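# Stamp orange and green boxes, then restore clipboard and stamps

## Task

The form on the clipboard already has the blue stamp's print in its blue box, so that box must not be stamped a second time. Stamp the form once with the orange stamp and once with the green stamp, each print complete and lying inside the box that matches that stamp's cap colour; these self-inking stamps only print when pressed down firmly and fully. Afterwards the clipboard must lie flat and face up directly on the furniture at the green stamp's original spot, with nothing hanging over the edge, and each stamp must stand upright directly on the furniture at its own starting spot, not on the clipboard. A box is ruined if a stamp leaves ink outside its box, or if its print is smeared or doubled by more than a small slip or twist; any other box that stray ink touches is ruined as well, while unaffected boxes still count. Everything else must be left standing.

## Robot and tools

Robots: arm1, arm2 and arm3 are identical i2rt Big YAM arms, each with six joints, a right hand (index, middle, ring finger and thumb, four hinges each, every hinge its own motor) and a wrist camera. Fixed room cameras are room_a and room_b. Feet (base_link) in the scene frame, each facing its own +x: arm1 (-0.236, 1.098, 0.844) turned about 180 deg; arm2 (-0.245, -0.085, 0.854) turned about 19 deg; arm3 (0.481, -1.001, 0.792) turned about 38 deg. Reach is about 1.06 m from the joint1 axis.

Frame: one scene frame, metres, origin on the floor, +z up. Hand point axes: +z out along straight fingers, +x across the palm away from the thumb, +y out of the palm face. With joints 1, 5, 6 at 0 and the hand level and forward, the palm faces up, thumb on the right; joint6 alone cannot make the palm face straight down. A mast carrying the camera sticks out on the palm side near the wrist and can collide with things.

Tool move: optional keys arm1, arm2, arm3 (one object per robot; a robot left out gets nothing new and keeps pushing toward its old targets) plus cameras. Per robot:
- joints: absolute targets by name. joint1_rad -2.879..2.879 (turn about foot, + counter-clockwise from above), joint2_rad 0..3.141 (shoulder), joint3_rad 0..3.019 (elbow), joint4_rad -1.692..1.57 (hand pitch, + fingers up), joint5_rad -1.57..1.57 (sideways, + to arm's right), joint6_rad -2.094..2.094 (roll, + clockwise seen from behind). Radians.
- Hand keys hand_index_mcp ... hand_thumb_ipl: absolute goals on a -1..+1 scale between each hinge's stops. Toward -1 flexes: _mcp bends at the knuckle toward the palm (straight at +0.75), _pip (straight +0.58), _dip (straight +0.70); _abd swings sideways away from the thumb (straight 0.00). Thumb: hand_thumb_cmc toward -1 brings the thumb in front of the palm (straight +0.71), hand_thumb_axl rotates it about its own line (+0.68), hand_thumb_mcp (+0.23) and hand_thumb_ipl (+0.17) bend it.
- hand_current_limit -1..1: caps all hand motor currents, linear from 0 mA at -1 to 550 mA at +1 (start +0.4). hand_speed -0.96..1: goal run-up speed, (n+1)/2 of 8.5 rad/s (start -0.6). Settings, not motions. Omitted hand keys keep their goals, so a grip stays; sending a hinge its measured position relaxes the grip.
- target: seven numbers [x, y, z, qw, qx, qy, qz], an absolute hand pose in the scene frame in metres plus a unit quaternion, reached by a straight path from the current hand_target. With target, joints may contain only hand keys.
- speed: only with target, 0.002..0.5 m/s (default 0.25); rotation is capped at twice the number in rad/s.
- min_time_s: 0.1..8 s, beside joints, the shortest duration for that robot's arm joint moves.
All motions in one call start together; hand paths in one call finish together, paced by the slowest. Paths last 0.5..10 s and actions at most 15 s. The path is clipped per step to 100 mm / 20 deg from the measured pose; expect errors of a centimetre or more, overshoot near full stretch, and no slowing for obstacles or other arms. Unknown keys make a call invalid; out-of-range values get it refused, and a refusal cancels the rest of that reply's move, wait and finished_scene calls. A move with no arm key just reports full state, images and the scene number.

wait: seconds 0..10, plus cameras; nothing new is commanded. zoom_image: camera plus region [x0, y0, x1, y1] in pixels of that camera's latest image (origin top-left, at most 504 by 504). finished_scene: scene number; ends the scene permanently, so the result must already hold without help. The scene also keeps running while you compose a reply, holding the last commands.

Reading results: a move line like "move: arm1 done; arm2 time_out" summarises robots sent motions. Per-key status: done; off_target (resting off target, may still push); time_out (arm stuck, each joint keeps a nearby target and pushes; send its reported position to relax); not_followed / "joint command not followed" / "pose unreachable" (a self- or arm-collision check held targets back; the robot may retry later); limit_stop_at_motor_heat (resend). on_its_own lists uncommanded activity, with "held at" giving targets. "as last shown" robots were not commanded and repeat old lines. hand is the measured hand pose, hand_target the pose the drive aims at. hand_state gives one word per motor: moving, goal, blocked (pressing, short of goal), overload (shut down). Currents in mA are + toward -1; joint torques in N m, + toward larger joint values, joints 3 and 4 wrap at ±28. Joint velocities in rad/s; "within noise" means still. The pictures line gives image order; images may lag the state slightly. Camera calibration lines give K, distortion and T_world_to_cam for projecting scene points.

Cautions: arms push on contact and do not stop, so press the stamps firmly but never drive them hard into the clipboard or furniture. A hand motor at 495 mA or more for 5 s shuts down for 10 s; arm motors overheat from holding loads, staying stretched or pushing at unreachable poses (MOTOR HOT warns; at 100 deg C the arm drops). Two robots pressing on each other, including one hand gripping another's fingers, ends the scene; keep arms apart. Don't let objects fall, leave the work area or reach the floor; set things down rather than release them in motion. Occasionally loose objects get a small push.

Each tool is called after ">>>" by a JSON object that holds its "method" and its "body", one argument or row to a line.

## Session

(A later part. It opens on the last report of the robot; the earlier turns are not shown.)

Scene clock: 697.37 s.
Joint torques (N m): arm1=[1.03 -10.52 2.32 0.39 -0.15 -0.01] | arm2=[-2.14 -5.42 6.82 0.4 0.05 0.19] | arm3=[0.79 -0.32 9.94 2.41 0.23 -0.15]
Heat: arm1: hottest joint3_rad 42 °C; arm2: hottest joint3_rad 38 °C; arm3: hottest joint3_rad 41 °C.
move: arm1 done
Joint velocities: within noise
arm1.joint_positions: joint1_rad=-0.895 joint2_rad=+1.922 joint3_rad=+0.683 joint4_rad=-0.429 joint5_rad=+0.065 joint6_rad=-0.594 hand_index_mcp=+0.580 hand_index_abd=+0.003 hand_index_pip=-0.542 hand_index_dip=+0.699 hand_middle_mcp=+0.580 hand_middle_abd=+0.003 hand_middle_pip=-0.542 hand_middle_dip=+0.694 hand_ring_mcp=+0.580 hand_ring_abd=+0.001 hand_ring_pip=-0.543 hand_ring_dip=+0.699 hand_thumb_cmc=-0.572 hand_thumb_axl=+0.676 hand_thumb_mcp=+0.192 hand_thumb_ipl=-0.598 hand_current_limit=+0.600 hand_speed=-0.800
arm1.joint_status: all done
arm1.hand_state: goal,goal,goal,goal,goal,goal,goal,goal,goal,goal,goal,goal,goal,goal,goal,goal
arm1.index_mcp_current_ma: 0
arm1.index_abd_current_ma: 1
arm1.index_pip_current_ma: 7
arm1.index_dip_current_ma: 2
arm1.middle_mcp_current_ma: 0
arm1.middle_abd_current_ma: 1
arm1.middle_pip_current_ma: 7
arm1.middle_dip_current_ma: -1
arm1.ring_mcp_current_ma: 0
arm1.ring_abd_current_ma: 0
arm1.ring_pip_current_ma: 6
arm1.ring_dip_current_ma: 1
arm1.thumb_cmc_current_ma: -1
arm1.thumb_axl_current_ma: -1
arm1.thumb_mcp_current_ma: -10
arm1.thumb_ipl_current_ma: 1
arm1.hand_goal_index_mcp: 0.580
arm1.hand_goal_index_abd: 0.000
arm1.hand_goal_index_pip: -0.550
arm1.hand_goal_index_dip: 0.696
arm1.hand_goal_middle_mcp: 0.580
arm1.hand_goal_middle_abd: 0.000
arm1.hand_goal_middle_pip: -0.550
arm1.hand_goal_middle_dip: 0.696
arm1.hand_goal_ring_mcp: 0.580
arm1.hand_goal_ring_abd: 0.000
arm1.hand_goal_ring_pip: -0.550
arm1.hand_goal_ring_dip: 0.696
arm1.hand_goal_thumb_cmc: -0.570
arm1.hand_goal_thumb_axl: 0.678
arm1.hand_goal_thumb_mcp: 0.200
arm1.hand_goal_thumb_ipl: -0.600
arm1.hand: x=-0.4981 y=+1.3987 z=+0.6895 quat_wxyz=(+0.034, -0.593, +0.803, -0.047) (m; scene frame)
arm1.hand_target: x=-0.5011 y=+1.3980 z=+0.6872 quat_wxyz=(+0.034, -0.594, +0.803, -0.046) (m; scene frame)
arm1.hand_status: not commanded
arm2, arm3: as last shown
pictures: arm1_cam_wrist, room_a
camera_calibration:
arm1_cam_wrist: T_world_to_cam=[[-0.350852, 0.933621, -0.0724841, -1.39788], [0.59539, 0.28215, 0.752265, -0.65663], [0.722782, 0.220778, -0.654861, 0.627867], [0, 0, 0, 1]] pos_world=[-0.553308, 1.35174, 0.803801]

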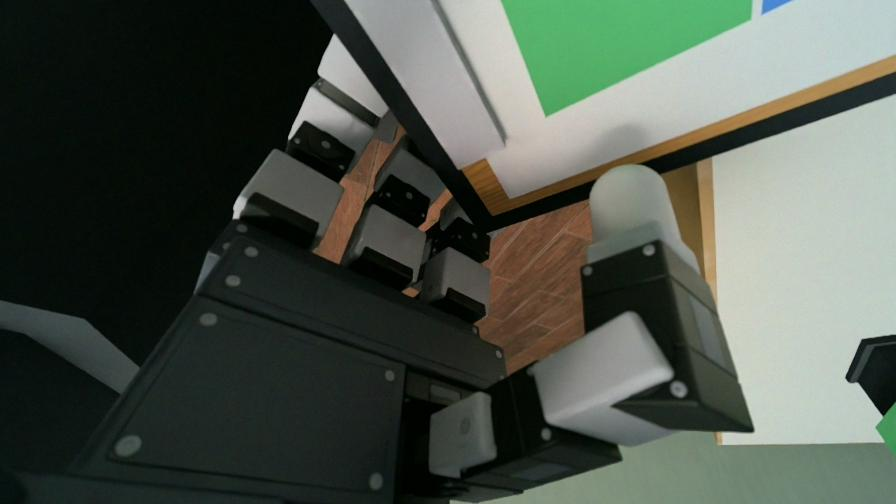

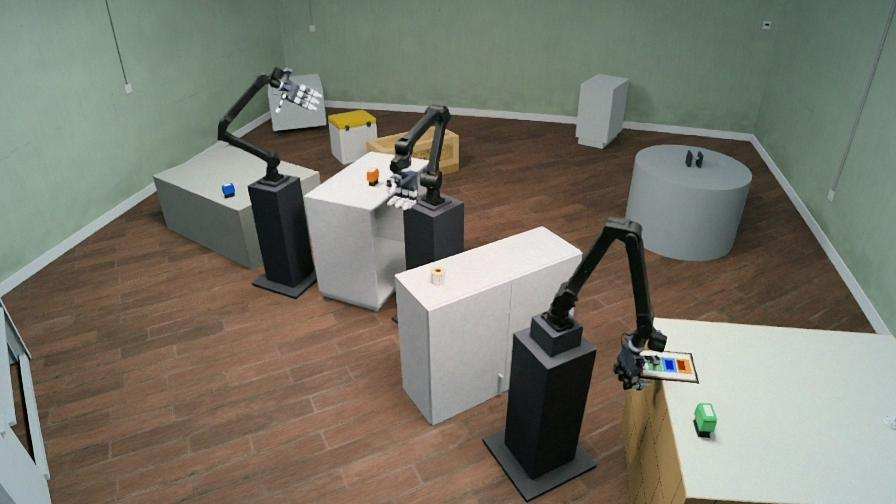

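>>> {"method": "move", "body": {
  "arm1": {"joints":{"hand_index_mcp":0.754,"hand_middle_mcp":0.754,"hand_ring_mcp":0.754,"hand_index_pip":0.578,"hand_middle_pip":0.578,"hand_ring_pip":0.578,"hand_speed":-0.6}},
  "cameras": ["arm1_cam_wrist"]
}}

>>> {"method": "move", "body": {
  "arm1": {"target":[-0.495,1.395,0.86,0.0337,-0.5938,0.8026,-0.0456],"speed":0.12},
  "cameras": ["arm1_cam_wrist"]
}}

Scene clock: 710.57 s.
Joint torques (N m): arm1=[1.08 -10.52 2.28 0.28 -0.08 -0.02] | arm2=[-1.96 -5.48 6.75 0.4 0.03 0.18] | arm3=[0.91 0.62 9.85 2.33 0.2 -0.15]
Heat: arm1: hottest joint3_rad 41 °C; arm2: hottest joint3_rad 38 °C; arm3: hottest joint3_rad 41 °C.
move: arm1 done
Joint velocities: within noise
arm1.joint_positions: joint1_rad=-0.895 joint2_rad=+1.922 joint3_rad=+0.683 joint4_rad=-0.428 joint5_rad=+0.064 joint6_rad=-0.594 hand_index_mcp=+0.751 hand_index_abd=+0.003 hand_index_pip=+0.574 hand_index_dip=+0.699 hand_middle_mcp=+0.751 hand_middle_abd=+0.003 hand_middle_pip=+0.574 hand_middle_dip=+0.694 hand_ring_mcp=+0.751 hand_ring_abd=+0.001 hand_ring_pip=+0.574 hand_ring_dip=+0.699 hand_thumb_cmc=-0.572 hand_thumb_axl=+0.676 hand_thumb_mcp=+0.192 hand_thumb_ipl=-0.598 hand_current_limit=+0.600 hand_speed=-0.600
arm1.joint_status: all done
arm1.hand_state: goal,goal,goal,goal,goal,goal,goal,goal,goal,goal,goal,goal,goal,goal,goal,goal
arm1.index_mcp_current_ma: -2
arm1.index_abd_current_ma: 1
arm1.index_pip_current_ma: -3
arm1.index_dip_current_ma: 1
arm1.middle_mcp_current_ma: -2
arm1.middle_abd_current_ma: 1
arm1.middle_pip_current_ma: -3
arm1.middle_dip_current_ma: -1
arm1.ring_mcp_current_ma: -2
arm1.ring_abd_current_ma: 0
arm1.ring_pip_current_ma: -2
arm1.ring_dip_current_ma: 1
arm1.thumb_cmc_current_ma: -1
arm1.thumb_axl_current_ma: -1
arm1.thumb_mcp_current_ma: -10
arm1.thumb_ipl_current_ma: 1
arm1.hand_goal_index_mcp: 0.754
arm1.hand_goal_index_abd: 0.000
arm1.hand_goal_index_pip: 0.578
arm1.hand_goal_index_dip: 0.696
arm1.hand_goal_middle_mcp: 0.754
arm1.hand_goal_middle_abd: 0.000
arm1.hand_goal_middle_pip: 0.578
arm1.hand_goal_middle_dip: 0.696
arm1.hand_goal_ring_mcp: 0.754
arm1.hand_goal_ring_abd: 0.000
arm1.hand_goal_ring_pip: 0.578
arm1.hand_goal_ring_dip: 0.696
arm1.hand_goal_thumb_cmc: -0.570
arm1.hand_goal_thumb_axl: 0.678
arm1.hand_goal_thumb_mcp: 0.200
arm1.hand_goal_thumb_ipl: -0.600
arm1.hand: x=-0.4984 y=+1.3989 z=+0.6895 quat_wxyz=(+0.034, -0.593, +0.803, -0.047) (m; scene frame)
arm1.hand_target: x=-0.5011 y=+1.3980 z=+0.6872 quat_wxyz=(+0.034, -0.594, +0.803, -0.046) (m; scene frame)
arm1.hand_status: not commanded
arm2: as last shown
arm3.joint_positions: joint1_rad=+2.290 joint2_rad=+0.632 joint3_rad=+1.361 joint4_rad=-1.266 joint5_rad=+0.116 joint6_rad=+0.997 hand_index_mcp=+0.756 hand_index_abd=+0.000 hand_index_pip=+0.577 hand_index_dip=+0.696 hand_middle_mcp=+0.757 hand_middle_abd=+0.000 hand_middle_pip=+0.577 hand_middle_dip=+0.696 hand_ring_mcp=+0.757 hand_ring_abd=+0.000 hand_ring_pip=+0.577 hand_ring_dip=+0.696 hand_thumb_cmc=+0.716 hand_thumb_axl=+0.677 hand_thumb_mcp=+0.226 hand_thumb_ipl=+0.168 hand_current_limit=+0.400 hand_speed=-0.600
arm3.joint_status: not commanded
arm3.hand_state: goal,goal,goal,goal,goal,goal,goal,goal,goal,goal,goal,goal,goal,goal,goal,goal
arm3.index_mcp_current_ma: 0
arm3.index_abd_current_ma: 0
arm3.index_pip_current_ma: 0
arm3.index_dip_current_ma: 0
arm3.middle_mcp_current_ma: 1
arm3.middle_abd_current_ma: 0
arm3.middle_pip_current_ma: 0
arm3.middle_dip_current_ma: 0
arm3.ring_mcp_current_ma: 1
arm3.ring_abd_current_ma: 0
arm3.ring_pip_current_ma: 0
arm3.ring_dip_current_ma: 0
arm3.thumb_cmc_current_ma: 0
arm3.thumb_axl_current_ma: 0
arm3.thumb_mcp_current_ma: 0
arm3.thumb_ipl_current_ma: 0
arm3.hand_goal_index_mcp: 0.754
arm3.hand_goal_index_abd: 0.000
arm3.hand_goal_index_pip: 0.576
arm3.hand_goal_index_dip: 0.696
arm3.hand_goal_middle_mcp: 0.754
arm3.hand_goal_middle_abd: 0.000
arm3.hand_goal_middle_pip: 0.576
arm3.hand_goal_middle_dip: 0.696
arm3.hand_goal_ring_mcp: 0.754
arm3.hand_goal_ring_abd: 0.000
arm3.hand_goal_ring_pip: 0.576
arm3.hand_goal_ring_dip: 0.696
arm3.hand_goal_thumb_cmc: 0.714
arm3.hand_goal_thumb_axl: 0.678
arm3.hand_goal_thumb_mcp: 0.226
arm3.hand_goal_thumb_ipl: 0.168
arm3.hand: x=+0.2443 y=-0.8522 z=+1.3572 quat_wxyz=(-0.439, -0.142, +0.857, +0.228) (m; scene frame)
arm3.hand_target: x=+0.2459 y=-0.8548 z=+1.3669 quat_wxyz=(-0.449, -0.144, +0.852, +0.230) (m; scene frame)
arm3.hand_status: not commanded
pictures: arm1_cam_wrist
camera_calibration:
arm1_cam_wrist: T_world_to_cam=[[-0.350881, 0.933684, -0.0715328, -1.39887], [0.596146, 0.281636, 0.751858, -0.655157], [0.722144, 0.221169, -0.655433, 0.627495], [0, 0, 0, 1]] pos_world=[-0.553411, 1.35184, 0.803801]

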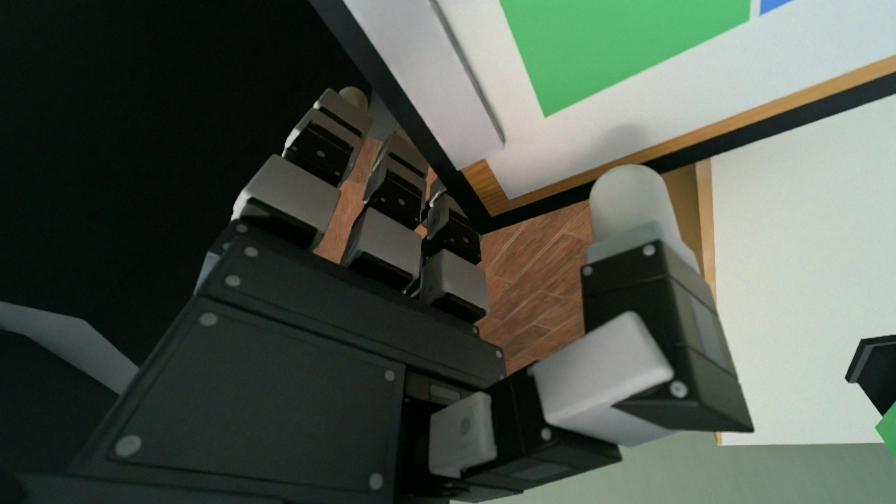

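Scene clock: 712.83 s.
Joint torques (N m): arm1=[0.44 -9.76 7.99 -0.51 -0.03 -0.1] | arm2=[-2.02 -5.54 6.79 0.42 0.03 0.19] | arm3=[0.85 0.09 9.81 2.35 0.2 -0.13]
Heat: arm1: hottest joint3_rad 41 °C; arm2: hottest joint3_rad 38 °C; arm3: hottest joint3_rad 41 °C.
move: arm1 off_target
Joint velocities: within noise
arm1.joint_positions: joint1_rad=-0.895 joint2_rad=+1.453 joint3_rad=+0.704 joint4_rad=-0.967 joint5_rad=+0.064 joint6_rad=-0.594 hand_index_mcp=+0.751 hand_index_abd=+0.003 hand_index_pip=+0.574 hand_index_dip=+0.699 hand_middle_mcp=+0.751 hand_middle_abd=+0.003 hand_middle_pip=+0.574 hand_middle_dip=+0.694 hand_ring_mcp=+0.751 hand_ring_abd=+0.001 hand_ring_pip=+0.575 hand_ring_dip=+0.699 hand_thumb_cmc=-0.572 hand_thumb_axl=+0.676 hand_thumb_mcp=+0.192 hand_thumb_ipl=-0.598 hand_current_limit=+0.600 hand_speed=-0.600
arm1.joint_status: not commanded
arm1.hand_state: goal,goal,goal,goal,goal,goal,goal,goal,goal,goal,goal,goal,goal,goal,goal,goal
arm1.index_mcp_current_ma: -2
arm1.index_abd_current_ma: 1
arm1.index_pip_current_ma: -3
arm1.index_dip_current_ma: 1
arm1.middle_mcp_current_ma: -2
arm1.middle_abd_current_ma: 1
arm1.middle_pip_current_ma: -2
arm1.middle_dip_current_ma: -1
arm1.ring_mcp_current_ma: -2
arm1.ring_abd_current_ma: 0
arm1.ring_pip_current_ma: -2
arm1.ring_dip_current_ma: 1
arm1.thumb_cmc_current_ma: -1
arm1.thumb_axl_current_ma: -1
arm1.thumb_mcp_current_ma: -9
arm1.thumb_ipl_current_ma: 1
arm1.hand_goal_index_mcp: 0.754
arm1.hand_goal_index_abd: 0.000
arm1.hand_goal_index_pip: 0.578
arm1.hand_goal_index_dip: 0.696
arm1.hand_goal_middle_mcp: 0.754
arm1.hand_goal_middle_abd: 0.000
arm1.hand_goal_middle_pip: 0.578
arm1.hand_goal_middle_dip: 0.696
arm1.hand_goal_ring_mcp: 0.754
arm1.hand_goal_ring_abd: 0.000
arm1.hand_goal_ring_pip: 0.578
arm1.hand_goal_ring_dip: 0.696
arm1.hand_goal_thumb_cmc: -0.570
arm1.hand_goal_thumb_axl: 0.678
arm1.hand_goal_thumb_mcp: 0.200
arm1.hand_goal_thumb_ipl: -0.600
arm1.hand: x=-0.4807 y=+1.3769 z=+0.8400 quat_wxyz=(+0.035, -0.593, +0.802, -0.071) (m; scene frame)
arm1.hand_target: x=-0.4946 y=+1.3944 z=+0.8603 quat_wxyz=(+0.034, -0.594, +0.803, -0.045) (m; scene frame)
arm1.hand_status: off_target (0.031 m and 2.9 deg from the pose sent, 0.171 m and 0.2 deg at the start)
arm2, arm3: as last shown
pictures: arm1_cam_wrist
camera_calibration:
arm1_cam_wrist: T_world_to_cam=[[-0.348055, 0.930098, -0.117366, -1.31666], [0.573338, 0.31024, 0.758311, -0.828407], [0.741715, 0.196643, -0.641241, 0.749508], [0, 0, 0, 1]] pos_world=[-0.539235, 1.33424, 0.954274]

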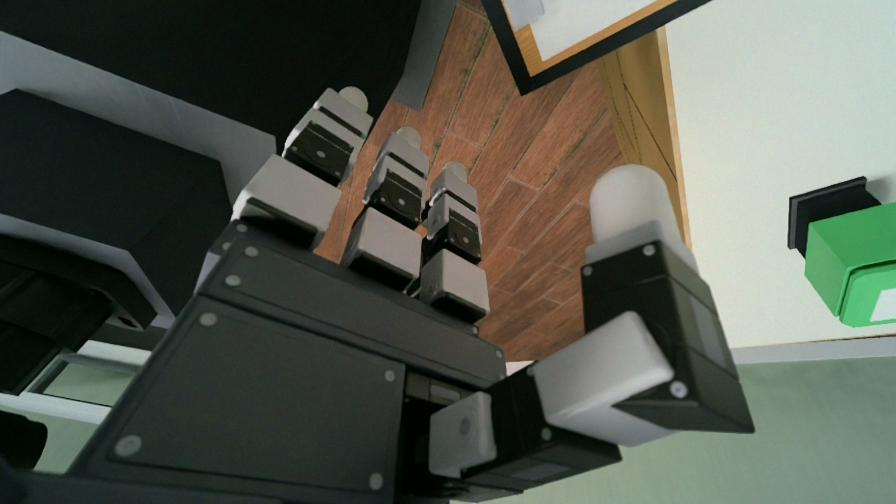

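>>> {"method": "move", "body": {
  "arm1": {"joints":{"joint1_rad":-0.6,"joint2_rad":0.603,"joint3_rad":1.383,"joint4_rad":-1.25,"joint5_rad":-0.063,"joint6_rad":1.016,"hand_thumb_cmc":0.71,"hand_thumb_mcp":0.226,"hand_thumb_ipl":0.168,"hand_current_limit":0.5},"min_time_s":3},
  "cameras": ["arm1_cam_wrist"]
}}

Scene clock: 718.47 s.
Joint torques (N m): arm1=[1.14 0.44 10.43 1.65 -0.14 -0.09] | arm2=[-1.96 -5.6 6.8 0.38 0.04 0.19] | arm3=[0.5 0.26 9.98 2.51 0.2 -0.1]
Heat: arm1: hottest joint3_rad 41 °C; arm2: hottest joint3_rad 38 °C; arm3: hottest joint3_rad 41 °C.
move: arm1 done
Joint velocities: within noise
arm1.joint_positions: joint1_rad=-0.609 joint2_rad=+0.598 joint3_rad=+1.331 joint4_rad=-1.245 joint5_rad=-0.061 joint6_rad=+1.008 hand_index_mcp=+0.756 hand_index_abd=+0.003 hand_index_pip=+0.576 hand_index_dip=+0.699 hand_middle_mcp=+0.756 hand_middle_abd=+0.003 hand_middle_pip=+0.576 hand_middle_dip=+0.694 hand_ring_mcp=+0.756 hand_ring_abd=+0.001 hand_ring_pip=+0.576 hand_ring_dip=+0.699 hand_thumb_cmc=+0.712 hand_thumb_axl=+0.676 hand_thumb_mcp=+0.221 hand_thumb_ipl=+0.165 hand_current_limit=+0.500 hand_speed=-0.600
arm1.joint_status: all done
arm1.hand_state: goal,goal,goal,goal,goal,goal,goal,goal,goal,goal,goal,goal,goal,goal,goal,goal
arm1.index_mcp_current_ma: 1
arm1.index_abd_current_ma: 1
arm1.index_pip_current_ma: -1
arm1.index_dip_current_ma: 1
arm1.middle_mcp_current_ma: 1
arm1.middle_abd_current_ma: 1
arm1.middle_pip_current_ma: -1
arm1.middle_dip_current_ma: -1
arm1.ring_mcp_current_ma: 1
arm1.ring_abd_current_ma: 0
arm1.ring_pip_current_ma: -1
arm1.ring_dip_current_ma: 1
arm1.thumb_cmc_current_ma: 1
arm1.thumb_axl_current_ma: -1
arm1.thumb_mcp_current_ma: -5
arm1.thumb_ipl_current_ma: -2
arm1.hand_goal_index_mcp: 0.754
arm1.hand_goal_index_abd: 0.000
arm1.hand_goal_index_pip: 0.578
arm1.hand_goal_index_dip: 0.696
arm1.hand_goal_middle_mcp: 0.754
arm1.hand_goal_middle_abd: 0.000
arm1.hand_goal_middle_pip: 0.578
arm1.hand_goal_middle_dip: 0.696
arm1.hand_goal_ring_mcp: 0.754
arm1.hand_goal_ring_abd: 0.000
arm1.hand_goal_ring_pip: 0.578
arm1.hand_goal_ring_dip: 0.696
arm1.hand_goal_thumb_cmc: 0.710
arm1.hand_goal_thumb_axl: 0.678
arm1.hand_goal_thumb_mcp: 0.226
arm1.hand_goal_thumb_ipl: 0.168
arm1.hand: x=-0.4096 y=+1.3097 z=+1.3986 quat_wxyz=(-0.435, +0.005, +0.863, +0.258) (m; scene frame)
arm1.hand_target: x=-0.4055 y=+1.3041 z=+1.4219 quat_wxyz=(-0.453, +0.004, +0.852, +0.263) (m; scene frame)
arm1.hand_status: not commanded
arm2, arm3: as last shown
pictures: arm1_cam_wrist
camera_calibration:
arm1_cam_wrist: T_world_to_cam=[[0.633012, 0.70309, -0.323975, -0.175695], [0.660477, -0.7088, -0.247736, 1.50543], [-0.403814, -0.0571579, -0.913054, 1.31143], [0, 0, 0, 1]] pos_world=[-0.353507, 1.26554, 1.51344]

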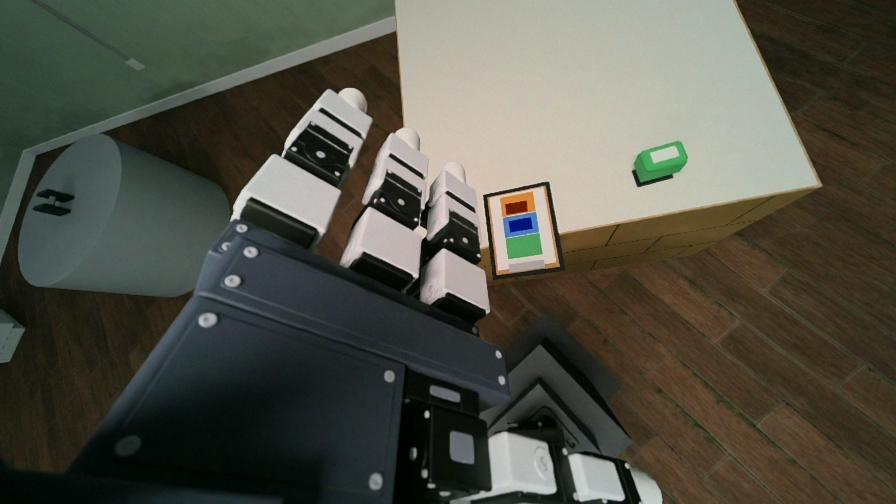

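>>> {"method": "zoom_image", "body": {
  "camera": "arm1_cam_wrist",
  "region": [460, 160, 620, 290]
}}

Scaled by 3.150 from the camera's 896x504 image, which has a finer 1280x720 frame.

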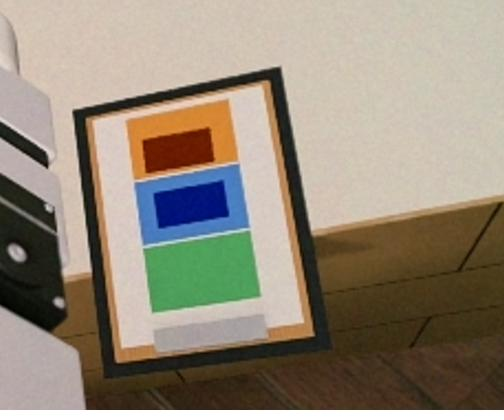

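>>> {"method": "move", "body": {
  "arm1": {"target":[-0.5508,1.6045,0.93,0.0,-0.4462,0.8949,0.0],"speed":0.25}
}}

>>> {"method": "move", "body": {
  "arm1": {"target":[-0.5508,1.6045,0.845,0.0,-0.4462,0.8949,0.0],"speed":0.12},
  "cameras": ["arm1_cam_wrist"]
}}

Scene clock: 729.20 s.
Joint torques (N m): arm1=[1.03 -14.45 10.03 -0.13 0.05 -0.16] | arm2=[-2.08 -5.6 6.79 0.42 0.04 0.18] | arm3=[0.97 0.21 10.18 2.41 0.15 -0.12]
Heat: arm1: hottest joint3_rad 41 °C; arm2: hottest joint3_rad 38 °C; arm3: hottest joint3_rad 42 °C.
move: arm1 off_target
Joint velocities: within noise
arm1.joint_positions: joint1_rad=-1.037 joint2_rad=+1.756 joint3_rad=+1.281 joint4_rad=-1.146 joint5_rad=-0.001 joint6_rad=-0.377 hand_index_mcp=+0.754 hand_index_abd=+0.003 hand_index_pip=+0.576 hand_index_dip=+0.699 hand_middle_mcp=+0.754 hand_middle_abd=+0.003 hand_middle_pip=+0.576 hand_middle_dip=+0.694 hand_ring_mcp=+0.754 hand_ring_abd=+0.001 hand_ring_pip=+0.577 hand_ring_dip=+0.699 hand_thumb_cmc=+0.711 hand_thumb_axl=+0.676 hand_thumb_mcp=+0.221 hand_thumb_ipl=+0.165 hand_current_limit=+0.500 hand_speed=-0.600
arm1.joint_status: not commanded
arm1.hand_state: goal,goal,goal,goal,goal,goal,goal,goal,goal,goal,goal,goal,goal,goal,goal,goal
arm1.index_mcp_current_ma: 0
arm1.index_abd_current_ma: 1
arm1.index_pip_current_ma: -1
arm1.index_dip_current_ma: 1
arm1.middle_mcp_current_ma: 0
arm1.middle_abd_current_ma: 1
arm1.middle_pip_current_ma: -1
arm1.middle_dip_current_ma: -1
arm1.ring_mcp_current_ma: 0
arm1.ring_abd_current_ma: 0
arm1.ring_pip_current_ma: -1
arm1.ring_dip_current_ma: 1
arm1.thumb_cmc_current_ma: 1
arm1.thumb_axl_current_ma: -1
arm1.thumb_mcp_current_ma: -5
arm1.thumb_ipl_current_ma: -2
arm1.hand_goal_index_mcp: 0.754
arm1.hand_goal_index_abd: 0.000
arm1.hand_goal_index_pip: 0.578
arm1.hand_goal_index_dip: 0.696
arm1.hand_goal_middle_mcp: 0.754
arm1.hand_goal_middle_abd: 0.000
arm1.hand_goal_middle_pip: 0.578
arm1.hand_goal_middle_dip: 0.696
arm1.hand_goal_ring_mcp: 0.754
arm1.hand_goal_ring_abd: 0.000
arm1.hand_goal_ring_pip: 0.578
arm1.hand_goal_ring_dip: 0.696
arm1.hand_goal_thumb_cmc: 0.710
arm1.hand_goal_thumb_axl: 0.678
arm1.hand_goal_thumb_mcp: 0.226
arm1.hand_goal_thumb_ipl: 0.168
arm1.hand: x=-0.5350 y=+1.5868 z=+0.9080 quat_wxyz=(+0.001, -0.439, +0.898, -0.025) (m; scene frame)
arm1.hand_target: x=-0.5500 y=+1.6033 z=+0.9305 quat_wxyz=(+0.000, -0.446, +0.895, +0.000) (m; scene frame)
arm1.hand_status: off_target (0.032 m and 3.0 deg from the pose sent, 0.571 m and 79.3 deg at the start)
arm2.joint_positions: joint1_rad=+0.311 joint2_rad=+1.102 joint3_rad=+0.918 joint4_rad=-1.398 joint5_rad=+0.002 joint6_rad=+0.059 hand_index_mcp=+0.620 hand_index_abd=-0.001 hand_index_pip=-0.582 hand_index_dip=+0.700 hand_middle_mcp=+0.620 hand_middle_abd=+0.001 hand_middle_pip=-0.583 hand_middle_dip=+0.699 hand_ring_mcp=+0.620 hand_ring_abd=-0.002 hand_ring_pip=-0.581 hand_ring_dip=+0.700 hand_thumb_cmc=-0.568 hand_thumb_axl=+0.679 hand_thumb_mcp=+0.192 hand_thumb_ipl=-0.598 hand_current_limit=+0.600 hand_speed=-0.700
arm2.joint_status: not commanded
arm2.hand_state: goal,goal,goal,goal,goal,goal,goal,goal,goal,goal,goal,goal,goal,goal,goal,goal
arm2.index_mcp_current_ma: 0
arm2.index_abd_current_ma: 0
arm2.index_pip_current_ma: 3
arm2.index_dip_current_ma: 1
arm2.middle_mcp_current_ma: 0
arm2.middle_abd_current_ma: 0
arm2.middle_pip_current_ma: 2
arm2.middle_dip_current_ma: 1
arm2.ring_mcp_current_ma: 0
arm2.ring_abd_current_ma: 0
arm2.ring_pip_current_ma: 3
arm2.ring_dip_current_ma: 1
arm2.thumb_cmc_current_ma: 0
arm2.thumb_axl_current_ma: 0
arm2.thumb_mcp_current_ma: -5
arm2.thumb_ipl_current_ma: 0
arm2.hand_goal_index_mcp: 0.620
arm2.hand_goal_index_abd: 0.000
arm2.hand_goal_index_pip: -0.590
arm2.hand_goal_index_dip: 0.696
arm2.hand_goal_middle_mcp: 0.620
arm2.hand_goal_middle_abd: 0.000
arm2.hand_goal_middle_pip: -0.590
arm2.hand_goal_middle_dip: 0.696
arm2.hand_goal_ring_mcp: 0.620
arm2.hand_goal_ring_abd: 0.000
arm2.hand_goal_ring_pip: -0.590
arm2.hand_goal_ring_dip: 0.696
arm2.hand_goal_thumb_cmc: -0.570
arm2.hand_goal_thumb_axl: 0.678
arm2.hand_goal_thumb_mcp: 0.200
arm2.hand_goal_thumb_ipl: -0.600
arm2.hand: x=+0.0664 y=+0.1118 z=+1.0350 quat_wxyz=(-0.004, +0.473, +0.881, -0.004) (m; scene frame)
arm2.hand_target: x=+0.0674 y=+0.1067 z=+1.0381 quat_wxyz=(-0.003, +0.481, +0.877, -0.001) (m; scene frame)
arm2.hand_status: not commanded
arm3: as last shown
pictures: none

Scene clock: 730.67 s.
Joint torques (N m): arm1=[1.03 -15.21 5.49 0.55 0.06 -0.15] | arm2=[-1.85 -5.42 6.79 0.38 0.03 0.19] | arm3=[0.91 -0.26 10.06 2.33 0.19 -0.13]
Heat: arm1: hottest joint3_rad 41 °C; arm2: hottest joint3_rad 38 °C; arm3: hottest joint3_rad 42 °C.
move: arm1 done
Joint velocities: within noise
arm1.joint_positions: joint1_rad=-1.037 joint2_rad=+1.870 joint3_rad=+1.251 joint4_rad=-0.957 joint5_rad=-0.001 joint6_rad=-0.378 hand_index_mcp=+0.754 hand_index_abd=+0.003 hand_index_pip=+0.576 hand_index_dip=+0.699 hand_middle_mcp=+0.754 hand_middle_abd=+0.003 hand_middle_pip=+0.576 hand_middle_dip=+0.694 hand_ring_mcp=+0.754 hand_ring_abd=+0.001 hand_ring_pip=+0.577 hand_ring_dip=+0.699 hand_thumb_cmc=+0.711 hand_thumb_axl=+0.676 hand_thumb_mcp=+0.221 hand_thumb_ipl=+0.165 hand_current_limit=+0.500 hand_speed=-0.600
arm1.joint_status: not commanded
arm1.hand_state: goal,goal,goal,goal,goal,goal,goal,goal,goal,goal,goal,goal,goal,goal,goal,goal
arm1.index_mcp_current_ma: 0
arm1.index_abd_current_ma: 1
arm1.index_pip_current_ma: -1
arm1.index_dip_current_ma: 1
arm1.middle_mcp_current_ma: 0
arm1.middle_abd_current_ma: 1
arm1.middle_pip_current_ma: -1
arm1.middle_dip_current_ma: -1
arm1.ring_mcp_current_ma: 0
arm1.ring_abd_current_ma: 0
arm1.ring_pip_current_ma: -1
arm1.ring_dip_current_ma: 1
arm1.thumb_cmc_current_ma: 1
arm1.thumb_axl_current_ma: -1
arm1.thumb_mcp_current_ma: -5
arm1.thumb_ipl_current_ma: -2
arm1.hand_goal_index_mcp: 0.754
arm1.hand_goal_index_abd: 0.000
arm1.hand_goal_index_pip: 0.578
arm1.hand_goal_index_dip: 0.696
arm1.hand_goal_middle_mcp: 0.754
arm1.hand_goal_middle_abd: 0.000
arm1.hand_goal_middle_pip: 0.578
arm1.hand_goal_middle_dip: 0.696
arm1.hand_goal_ring_mcp: 0.754
arm1.hand_goal_ring_abd: 0.000
arm1.hand_goal_ring_pip: 0.578
arm1.hand_goal_ring_dip: 0.696
arm1.hand_goal_thumb_cmc: 0.710
arm1.hand_goal_thumb_axl: 0.678
arm1.hand_goal_thumb_mcp: 0.226
arm1.hand_goal_thumb_ipl: 0.168
arm1.hand: x=-0.5466 y=+1.6062 z=+0.8469 quat_wxyz=(-0.001, -0.439, +0.898, -0.002) (m; scene frame)
arm1.hand_target: x=-0.5507 y=+1.6046 z=+0.8451 quat_wxyz=(+0.000, -0.446, +0.895, +0.000) (m; scene frame)
arm1.hand_status: done (0.005 m and 0.9 deg from the pose sent, 0.067 m and 3.0 deg at the start)
arm2, arm3: as last shown
pictures: arm1_cam_wrist
camera_calibration:
arm1_cam_wrist: T_world_to_cam=[[-0.000508221, 0.99999, -0.00438644, -1.57003], [0.72187, 0.00340241, 0.69202, -0.236772], [0.692028, -0.00281474, -0.721865, 1.11918], [0, 0, 0, 1]] pos_world=[-0.604383, 1.57397, 0.964861]

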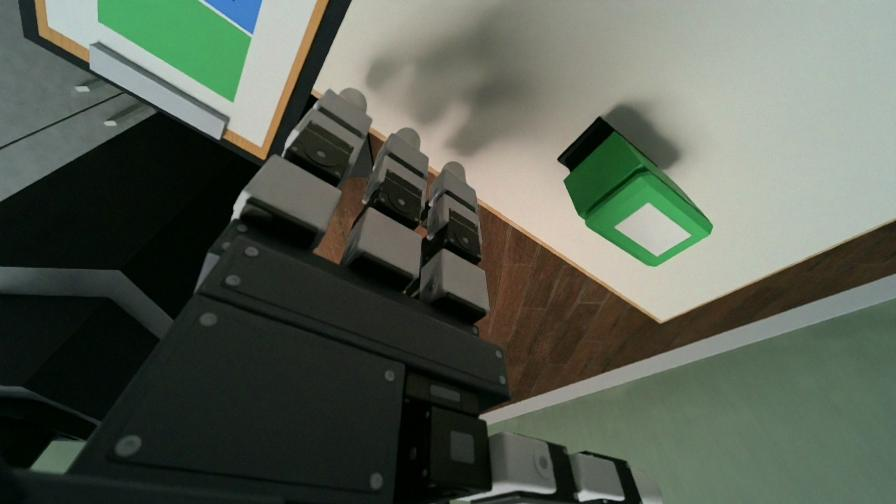

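>>> {"method": "move", "body": {
  "arm1": {"target":[-0.5508,1.6045,0.83,0.0,-0.4462,0.8949,0.0],"speed":0.06}
}}

>>> {"method": "move", "body": {
  "arm1": {"target":[-0.5508,1.6045,0.82,0.0,-0.4462,0.8949,0.0],"speed":0.05}
}}

>>> {"method": "move", "body": {
  "arm1": {"target":[-0.5508,1.6045,0.812,0.0,-0.4462,0.8949,0.0],"speed":0.05},
  "cameras": ["arm1_cam_wrist"]
}}

Scene clock: 736.00 s.
Joint torques (N m): arm1=[1.08 -14.97 5.23 0.57 0.05 -0.15] | arm2=[-2.08 -5.36 6.74 0.42 0.03 0.2] | arm3=[1.2 -0.21 9.98 2.58 0.21 -0.17]
Heat: arm1: hottest joint3_rad 41 °C; arm2: hottest joint3_rad 38 °C; arm3: hottest joint3_rad 42 °C.
move: arm1 done
Joint velocities: within noise
arm1.joint_positions: joint1_rad=-1.037 joint2_rad=+1.889 joint3_rad=+1.242 joint4_rad=-0.922 joint5_rad=-0.001 joint6_rad=-0.378 hand_index_mcp=+0.754 hand_index_abd=+0.003 hand_index_pip=+0.576 hand_index_dip=+0.699 hand_middle_mcp=+0.754 hand_middle_abd=+0.003 hand_middle_pip=+0.576 hand_middle_dip=+0.694 hand_ring_mcp=+0.754 hand_ring_abd=+0.001 hand_ring_pip=+0.577 hand_ring_dip=+0.699 hand_thumb_cmc=+0.711 hand_thumb_axl=+0.676 hand_thumb_mcp=+0.221 hand_thumb_ipl=+0.165 hand_current_limit=+0.500 hand_speed=-0.600
arm1.joint_status: not commanded
arm1.hand_state: goal,goal,goal,goal,goal,goal,goal,goal,goal,goal,goal,goal,goal,goal,goal,goal
arm1.index_mcp_current_ma: 0
arm1.index_abd_current_ma: 1
arm1.index_pip_current_ma: -1
arm1.index_dip_current_ma: 1
arm1.middle_mcp_current_ma: 0
arm1.middle_abd_current_ma: 1
arm1.middle_pip_current_ma: -1
arm1.middle_dip_current_ma: -1
arm1.ring_mcp_current_ma: 0
arm1.ring_abd_current_ma: 0
arm1.ring_pip_current_ma: -1
arm1.ring_dip_current_ma: 1
arm1.thumb_cmc_current_ma: 1
arm1.thumb_axl_current_ma: -1
arm1.thumb_mcp_current_ma: -5
arm1.thumb_ipl_current_ma: -2
arm1.hand_goal_index_mcp: 0.754
arm1.hand_goal_index_abd: 0.000
arm1.hand_goal_index_pip: 0.578
arm1.hand_goal_index_dip: 0.696
arm1.hand_goal_middle_mcp: 0.754
arm1.hand_goal_middle_abd: 0.000
arm1.hand_goal_middle_pip: 0.578
arm1.hand_goal_middle_dip: 0.696
arm1.hand_goal_ring_mcp: 0.754
arm1.hand_goal_ring_abd: 0.000
arm1.hand_goal_ring_pip: 0.578
arm1.hand_goal_ring_dip: 0.696
arm1.hand_goal_thumb_cmc: 0.710
arm1.hand_goal_thumb_axl: 0.678
arm1.hand_goal_thumb_mcp: 0.226
arm1.hand_goal_thumb_ipl: 0.168
arm1.hand: x=-0.5474 y=+1.6075 z=+0.8349 quat_wxyz=(-0.001, -0.439, +0.898, +0.001) (m; scene frame)
arm1.hand_target: x=-0.5506 y=+1.6044 z=+0.8300 quat_wxyz=(+0.000, -0.446, +0.895, +0.000) (m; scene frame)
arm1.hand_status: done (0.007 m and 0.9 deg from the pose sent, 0.017 m and 0.9 deg at the start)
arm2, arm3: as last shown
pictures: none

Scene clock: 737.03 s.
Joint torques (N m): arm1=[0.97 -14.92 5.11 0.55 0.05 -0.15] | arm2=[-2.14 -5.48 6.79 0.4 0.04 0.18] | arm3=[0.79 0.03 10.21 2.37 0.23 -0.16]
Heat: arm1: hottest joint3_rad 41 °C; arm2: hottest joint3_rad 38 °C; arm3: hottest joint3_rad 42 °C.
move: arm1 done
Joint velocities: within noise
arm1.joint_positions: joint1_rad=-1.037 joint2_rad=+1.904 joint3_rad=+1.235 joint4_rad=-0.899 joint5_rad=-0.001 joint6_rad=-0.378 hand_index_mcp=+0.754 hand_index_abd=+0.003 hand_index_pip=+0.576 hand_index_dip=+0.699 hand_middle_mcp=+0.754 hand_middle_abd=+0.003 hand_middle_pip=+0.576 hand_middle_dip=+0.694 hand_ring_mcp=+0.754 hand_ring_abd=+0.001 hand_ring_pip=+0.577 hand_ring_dip=+0.699 hand_thumb_cmc=+0.711 hand_thumb_axl=+0.676 hand_thumb_mcp=+0.221 hand_thumb_ipl=+0.165 hand_current_limit=+0.500 hand_speed=-0.600
arm1.joint_status: not commanded
arm1.hand_state: goal,goal,goal,goal,goal,goal,goal,goal,goal,goal,goal,goal,goal,goal,goal,goal
arm1.index_mcp_current_ma: 0
arm1.index_abd_current_ma: 1
arm1.index_pip_current_ma: -1
arm1.index_dip_current_ma: 1
arm1.middle_mcp_current_ma: 0
arm1.middle_abd_current_ma: 1
arm1.middle_pip_current_ma: -1
arm1.middle_dip_current_ma: -1
arm1.ring_mcp_current_ma: 0
arm1.ring_abd_current_ma: 0
arm1.ring_pip_current_ma: -1
arm1.ring_dip_current_ma: 1
arm1.thumb_cmc_current_ma: 1
arm1.thumb_axl_current_ma: -1
arm1.thumb_mcp_current_ma: -5
arm1.thumb_ipl_current_ma: -2
arm1.hand_goal_index_mcp: 0.754
arm1.hand_goal_index_abd: 0.000
arm1.hand_goal_index_pip: 0.578
arm1.hand_goal_index_dip: 0.696
arm1.hand_goal_middle_mcp: 0.754
arm1.hand_goal_middle_abd: 0.000
arm1.hand_goal_middle_pip: 0.578
arm1.hand_goal_middle_dip: 0.696
arm1.hand_goal_ring_mcp: 0.754
arm1.hand_goal_ring_abd: 0.000
arm1.hand_goal_ring_pip: 0.578
arm1.hand_goal_ring_dip: 0.696
arm1.hand_goal_thumb_cmc: 0.710
arm1.hand_goal_thumb_axl: 0.678
arm1.hand_goal_thumb_mcp: 0.226
arm1.hand_goal_thumb_ipl: 0.168
arm1.hand: x=-0.5477 y=+1.6080 z=+0.8258 quat_wxyz=(-0.001, -0.439, +0.898, +0.001) (m; scene frame)
arm1.hand_target: x=-0.5507 y=+1.6046 z=+0.8201 quat_wxyz=(+0.000, -0.446, +0.895, +0.000) (m; scene frame)
arm1.hand_status: done (0.007 m and 0.9 deg from the pose sent, 0.016 m and 0.9 deg at the start)
arm2, arm3: as last shown
pictures: none

Scene clock: 738.00 s.
Joint torques (N m): arm1=[1.03 -14.97 4.72 0.61 0.05 -0.15] | arm2=[-1.9 -5.66 6.82 0.36 0.03 0.2] | arm3=[1.08 0.32 9.95 2.44 0.23 -0.14]
Heat: arm1: hottest joint3_rad 41 °C; arm2: hottest joint3_rad 38 °C; arm3: hottest joint3_rad 42 °C.
move: arm1 done
Joint velocities: within noise
arm1.joint_positions: joint1_rad=-1.037 joint2_rad=+1.917 joint3_rad=+1.235 joint4_rad=-0.881 joint5_rad=-0.001 joint6_rad=-0.378 hand_index_mcp=+0.754 hand_index_abd=+0.003 hand_index_pip=+0.576 hand_index_dip=+0.699 hand_middle_mcp=+0.754 hand_middle_abd=+0.003 hand_middle_pip=+0.576 hand_middle_dip=+0.694 hand_ring_mcp=+0.754 hand_ring_abd=+0.001 hand_ring_pip=+0.577 hand_ring_dip=+0.699 hand_thumb_cmc=+0.711 hand_thumb_axl=+0.676 hand_thumb_mcp=+0.221 hand_thumb_ipl=+0.165 hand_current_limit=+0.500 hand_speed=-0.600
arm1.joint_status: not commanded
arm1.hand_state: goal,goal,goal,goal,goal,goal,goal,goal,goal,goal,goal,goal,goal,goal,goal,goal
arm1.index_mcp_current_ma: 0
arm1.index_abd_current_ma: 1
arm1.index_pip_current_ma: -1
arm1.index_dip_current_ma: 1
arm1.middle_mcp_current_ma: 0
arm1.middle_abd_current_ma: 1
arm1.middle_pip_current_ma: -1
arm1.middle_dip_current_ma: -1
arm1.ring_mcp_current_ma: 0
arm1.ring_abd_current_ma: 0
arm1.ring_pip_current_ma: -1
arm1.ring_dip_current_ma: 1
arm1.thumb_cmc_current_ma: 1
arm1.thumb_axl_current_ma: -1
arm1.thumb_mcp_current_ma: -5
arm1.thumb_ipl_current_ma: -2
arm1.hand_goal_index_mcp: 0.754
arm1.hand_goal_index_abd: 0.000
arm1.hand_goal_index_pip: 0.578
arm1.hand_goal_index_dip: 0.696
arm1.hand_goal_middle_mcp: 0.754
arm1.hand_goal_middle_abd: 0.000
arm1.hand_goal_middle_pip: 0.578
arm1.hand_goal_middle_dip: 0.696
arm1.hand_goal_ring_mcp: 0.754
arm1.hand_goal_ring_abd: 0.000
arm1.hand_goal_ring_pip: 0.578
arm1.hand_goal_ring_dip: 0.696
arm1.hand_goal_thumb_cmc: 0.710
arm1.hand_goal_thumb_axl: 0.678
arm1.hand_goal_thumb_mcp: 0.226
arm1.hand_goal_thumb_ipl: 0.168
arm1.hand: x=-0.5490 y=+1.6102 z=+0.8201 quat_wxyz=(-0.001, -0.439, +0.898, +0.004) (m; scene frame)
arm1.hand_target: x=-0.5506 y=+1.6045 z=+0.8121 quat_wxyz=(+0.000, -0.446, +0.895, +0.000) (m; scene frame)
arm1.hand_status: done (0.010 m and 1.0 deg from the pose sent, 0.015 m and 0.9 deg at the start)
arm2, arm3: as last shown
pictures: arm1_cam_wrist
camera_calibration:
arm1_cam_wrist: T_world_to_cam=[[-0.000562834, 0.999977, 0.00679328, -1.58328], [0.726388, -0.00426009, 0.687272, -0.197937], [0.687285, 0.00532137, -0.726369, 1.08949], [0, 0, 0, 1]] pos_world=[-0.605901, 1.5766, 0.938163]

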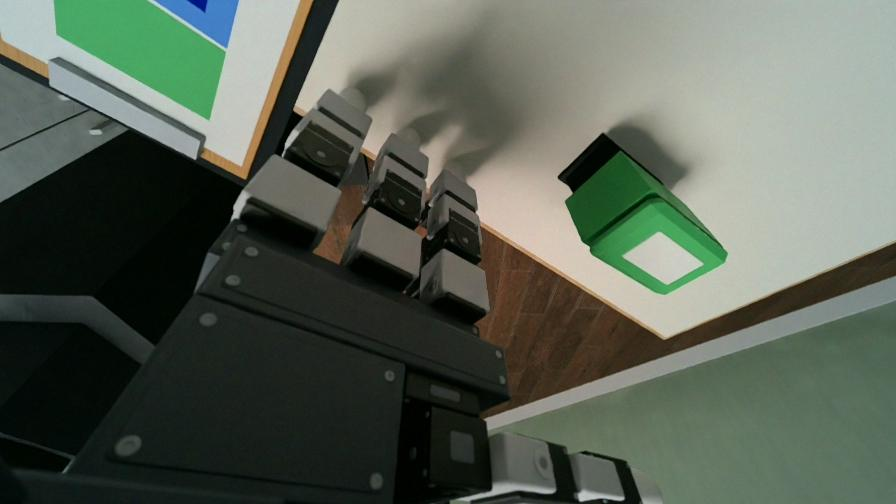

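>>> {"method": "move", "body": {
  "arm1": {"target":[-0.5508,1.6045,0.802,0.0,-0.4462,0.8949,0.0],"speed":0.05}
}}

>>> {"method": "move", "body": {
  "arm1": {"target":[-0.5508,1.6045,0.794,0.0,-0.4462,0.8949,0.0],"speed":0.05},
  "cameras": ["arm1_cam_wrist"]
}}

Scene clock: 740.70 s.
Joint torques (N m): arm1=[1.03 -13.74 4.66 0.92 0.03 -0.15] | arm2=[-1.96 -5.6 6.78 0.36 0.03 0.19] | arm3=[1.08 -0.62 10.14 2.55 0.2 -0.13]
Heat: arm1: hottest joint3_rad 41 °C; arm2: hottest joint3_rad 38 °C; arm3: hottest joint3_rad 42 °C.
move: arm1 off_target
Joint velocities: within noise
arm1.joint_positions: joint1_rad=-1.037 joint2_rad=+1.917 joint3_rad=+1.230 joint4_rad=-0.867 joint5_rad=-0.001 joint6_rad=-0.378 hand_index_mcp=+0.760 hand_index_abd=-0.003 hand_index_pip=+0.582 hand_index_dip=+0.698 hand_middle_mcp=+0.759 hand_middle_abd=-0.001 hand_middle_pip=+0.581 hand_middle_dip=+0.696 hand_ring_mcp=+0.754 hand_ring_abd=+0.001 hand_ring_pip=+0.577 hand_ring_dip=+0.699 hand_thumb_cmc=+0.711 hand_thumb_axl=+0.676 hand_thumb_mcp=+0.221 hand_thumb_ipl=+0.165 hand_current_limit=+0.500 hand_speed=-0.600
arm1.joint_status: not commanded
arm1.hand_state: goal,goal,goal,goal,goal,goal,goal,goal,goal,goal,goal,goal,goal,goal,goal,goal
arm1.index_mcp_current_ma: 5
arm1.index_abd_current_ma: -2
arm1.index_pip_current_ma: 2
arm1.index_dip_current_ma: 1
arm1.middle_mcp_current_ma: 4
arm1.middle_abd_current_ma: 0
arm1.middle_pip_current_ma: 1
arm1.middle_dip_current_ma: 0
arm1.ring_mcp_current_ma: 0
arm1.ring_abd_current_ma: 0
arm1.ring_pip_current_ma: -1
arm1.ring_dip_current_ma: 1
arm1.thumb_cmc_current_ma: 1
arm1.thumb_axl_current_ma: -1
arm1.thumb_mcp_current_ma: -5
arm1.thumb_ipl_current_ma: -2
arm1.hand_goal_index_mcp: 0.754
arm1.hand_goal_index_abd: 0.000
arm1.hand_goal_index_pip: 0.578
arm1.hand_goal_index_dip: 0.696
arm1.hand_goal_middle_mcp: 0.754
arm1.hand_goal_middle_abd: 0.000
arm1.hand_goal_middle_pip: 0.578
arm1.hand_goal_middle_dip: 0.696
arm1.hand_goal_ring_mcp: 0.754
arm1.hand_goal_ring_abd: 0.000
arm1.hand_goal_ring_pip: 0.578
arm1.hand_goal_ring_dip: 0.696
arm1.hand_goal_thumb_cmc: 0.710
arm1.hand_goal_thumb_axl: 0.678
arm1.hand_goal_thumb_mcp: 0.226
arm1.hand_goal_thumb_ipl: 0.168
arm1.hand: x=-0.5493 y=+1.6108 z=+0.8190 quat_wxyz=(-0.001, -0.440, +0.898, +0.008) (m; scene frame)
arm1.hand_target: x=-0.5505 y=+1.6042 z=+0.8024 quat_wxyz=(+0.000, -0.446, +0.895, +0.000) (m; scene frame)
arm1.hand_status: off_target (0.018 m and 1.3 deg from the pose sent, 0.019 m and 1.0 deg at the start)
arm2: as last shown
arm3.joint_positions: joint1_rad=+2.290 joint2_rad=+0.632 joint3_rad=+1.361 joint4_rad=-1.266 joint5_rad=+0.116 joint6_rad=+0.997 hand_index_mcp=+0.756 hand_index_abd=+0.000 hand_index_pip=+0.577 hand_index_dip=+0.696 hand_middle_mcp=+0.757 hand_middle_abd=+0.000 hand_middle_pip=+0.577 hand_middle_dip=+0.696 hand_ring_mcp=+0.757 hand_ring_abd=+0.000 hand_ring_pip=+0.577 hand_ring_dip=+0.696 hand_thumb_cmc=+0.716 hand_thumb_axl=+0.677 hand_thumb_mcp=+0.226 hand_thumb_ipl=+0.168 hand_current_limit=+0.400 hand_speed=-0.600
arm3.joint_status: not commanded
arm3.hand_state: goal,goal,goal,goal,goal,goal,goal,goal,goal,goal,goal,goal,goal,goal,goal,goal
arm3.index_mcp_current_ma: 0
arm3.index_abd_current_ma: 0
arm3.index_pip_current_ma: 0
arm3.index_dip_current_ma: 0
arm3.middle_mcp_current_ma: 1
arm3.middle_abd_current_ma: 0
arm3.middle_pip_current_ma: 0
arm3.middle_dip_current_ma: 0
arm3.ring_mcp_current_ma: 1
arm3.ring_abd_current_ma: 0
arm3.ring_pip_current_ma: 0
arm3.ring_dip_current_ma: 0
arm3.thumb_cmc_current_ma: 0
arm3.thumb_axl_current_ma: 0
arm3.thumb_mcp_current_ma: 0
arm3.thumb_ipl_current_ma: 0
arm3.hand_goal_index_mcp: 0.754
arm3.hand_goal_index_abd: 0.000
arm3.hand_goal_index_pip: 0.576
arm3.hand_goal_index_dip: 0.696
arm3.hand_goal_middle_mcp: 0.754
arm3.hand_goal_middle_abd: 0.000
arm3.hand_goal_middle_pip: 0.576
arm3.hand_goal_middle_dip: 0.696
arm3.hand_goal_ring_mcp: 0.754
arm3.hand_goal_ring_abd: 0.000
arm3.hand_goal_ring_pip: 0.576
arm3.hand_goal_ring_dip: 0.696
arm3.hand_goal_thumb_cmc: 0.714
arm3.hand_goal_thumb_axl: 0.678
arm3.hand_goal_thumb_mcp: 0.226
arm3.hand_goal_thumb_ipl: 0.168
arm3.hand: x=+0.2443 y=-0.8522 z=+1.3572 quat_wxyz=(-0.439, -0.142, +0.857, +0.228) (m; scene frame)
arm3.hand_target: x=+0.2459 y=-0.8548 z=+1.3669 quat_wxyz=(-0.449, -0.144, +0.852, +0.230) (m; scene frame)
arm3.hand_status: not commanded
pictures: none

Scene clock: 741.67 s.
Joint torques (N m): arm1=[0.97 -12.81 4.45 1.31 0.03 -0.15] | arm2=[-2.08 -5.54 6.82 0.4 0.02 0.2] | arm3=[0.73 0.5 9.94 2.52 0.19 -0.16]
Heat: arm1: hottest joint3_rad 40 °C; arm2: hottest joint3_rad 38 °C; arm3: hottest joint3_rad 42 °C.
move: arm1 off_target
Joint velocities: within noise
arm1.joint_positions: joint1_rad=-1.037 joint2_rad=+1.917 joint3_rad=+1.227 joint4_rad=-0.858 joint5_rad=-0.001 joint6_rad=-0.378 hand_index_mcp=+0.767 hand_index_abd=-0.005 hand_index_pip=+0.586 hand_index_dip=+0.699 hand_middle_mcp=+0.766 hand_middle_abd=-0.003 hand_middle_pip=+0.585 hand_middle_dip=+0.698 hand_ring_mcp=+0.761 hand_ring_abd=-0.001 hand_ring_pip=+0.581 hand_ring_dip=+0.699 hand_thumb_cmc=+0.711 hand_thumb_axl=+0.676 hand_thumb_mcp=+0.221 hand_thumb_ipl=+0.165 hand_current_limit=+0.500 hand_speed=-0.600
arm1.joint_status: not commanded
arm1.hand_state: goal,goal,goal,goal,goal,goal,goal,goal,goal,goal,goal,goal,goal,goal,goal,goal
arm1.index_mcp_current_ma: 16
arm1.index_abd_current_ma: -3
arm1.index_pip_current_ma: 7
arm1.index_dip_current_ma: 2
arm1.middle_mcp_current_ma: 13
arm1.middle_abd_current_ma: -1
arm1.middle_pip_current_ma: 6
arm1.middle_dip_current_ma: 1
arm1.ring_mcp_current_ma: 6
arm1.ring_abd_current_ma: 0
arm1.ring_pip_current_ma: 2
arm1.ring_dip_current_ma: 1
arm1.thumb_cmc_current_ma: 1
arm1.thumb_axl_current_ma: -1
arm1.thumb_mcp_current_ma: -5
arm1.thumb_ipl_current_ma: -2
arm1.hand_goal_index_mcp: 0.754
arm1.hand_goal_index_abd: 0.000
arm1.hand_goal_index_pip: 0.578
arm1.hand_goal_index_dip: 0.696
arm1.hand_goal_middle_mcp: 0.754
arm1.hand_goal_middle_abd: 0.000
arm1.hand_goal_middle_pip: 0.578
arm1.hand_goal_middle_dip: 0.696
arm1.hand_goal_ring_mcp: 0.754
arm1.hand_goal_ring_abd: 0.000
arm1.hand_goal_ring_pip: 0.578
arm1.hand_goal_ring_dip: 0.696
arm1.hand_goal_thumb_cmc: 0.710
arm1.hand_goal_thumb_axl: 0.678
arm1.hand_goal_thumb_mcp: 0.226
arm1.hand_goal_thumb_ipl: 0.168
arm1.hand: x=-0.5497 y=+1.6114 z=+0.8186 quat_wxyz=(-0.002, -0.440, +0.898, +0.011) (m; scene frame)
arm1.hand_target: x=-0.5501 y=+1.6037 z=+0.7947 quat_wxyz=(+0.000, -0.446, +0.895, +0.000) (m; scene frame)
arm1.hand_status: off_target (0.026 m and 1.5 deg from the pose sent, 0.026 m and 1.3 deg at the start)
arm2, arm3: as last shown
pictures: arm1_cam_wrist
camera_calibration:
arm1_cam_wrist: T_world_to_cam=[[-0.000857194, 0.999817, 0.0191179, -1.59447], [0.731077, -0.0124175, 0.682182, -0.176503], [0.682295, 0.0145614, -0.730932, 1.07503], [0, 0, 0, 1]] pos_world=[-0.60582, 1.57633, 0.936667]

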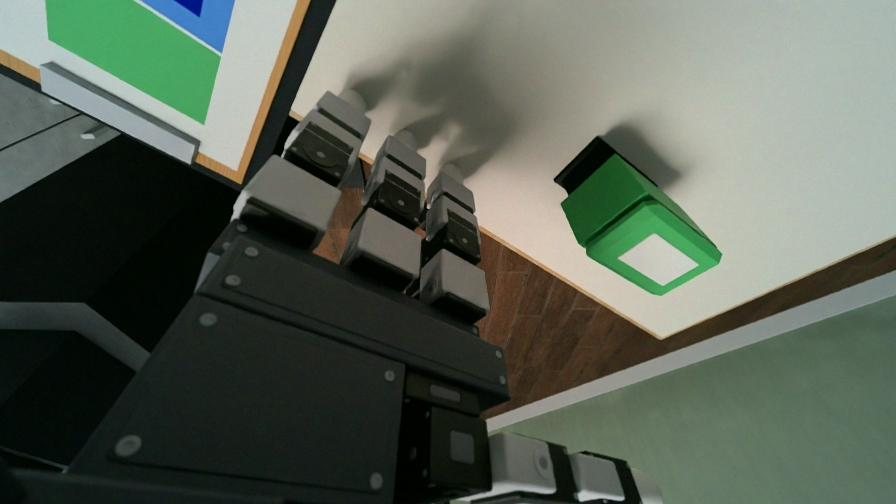

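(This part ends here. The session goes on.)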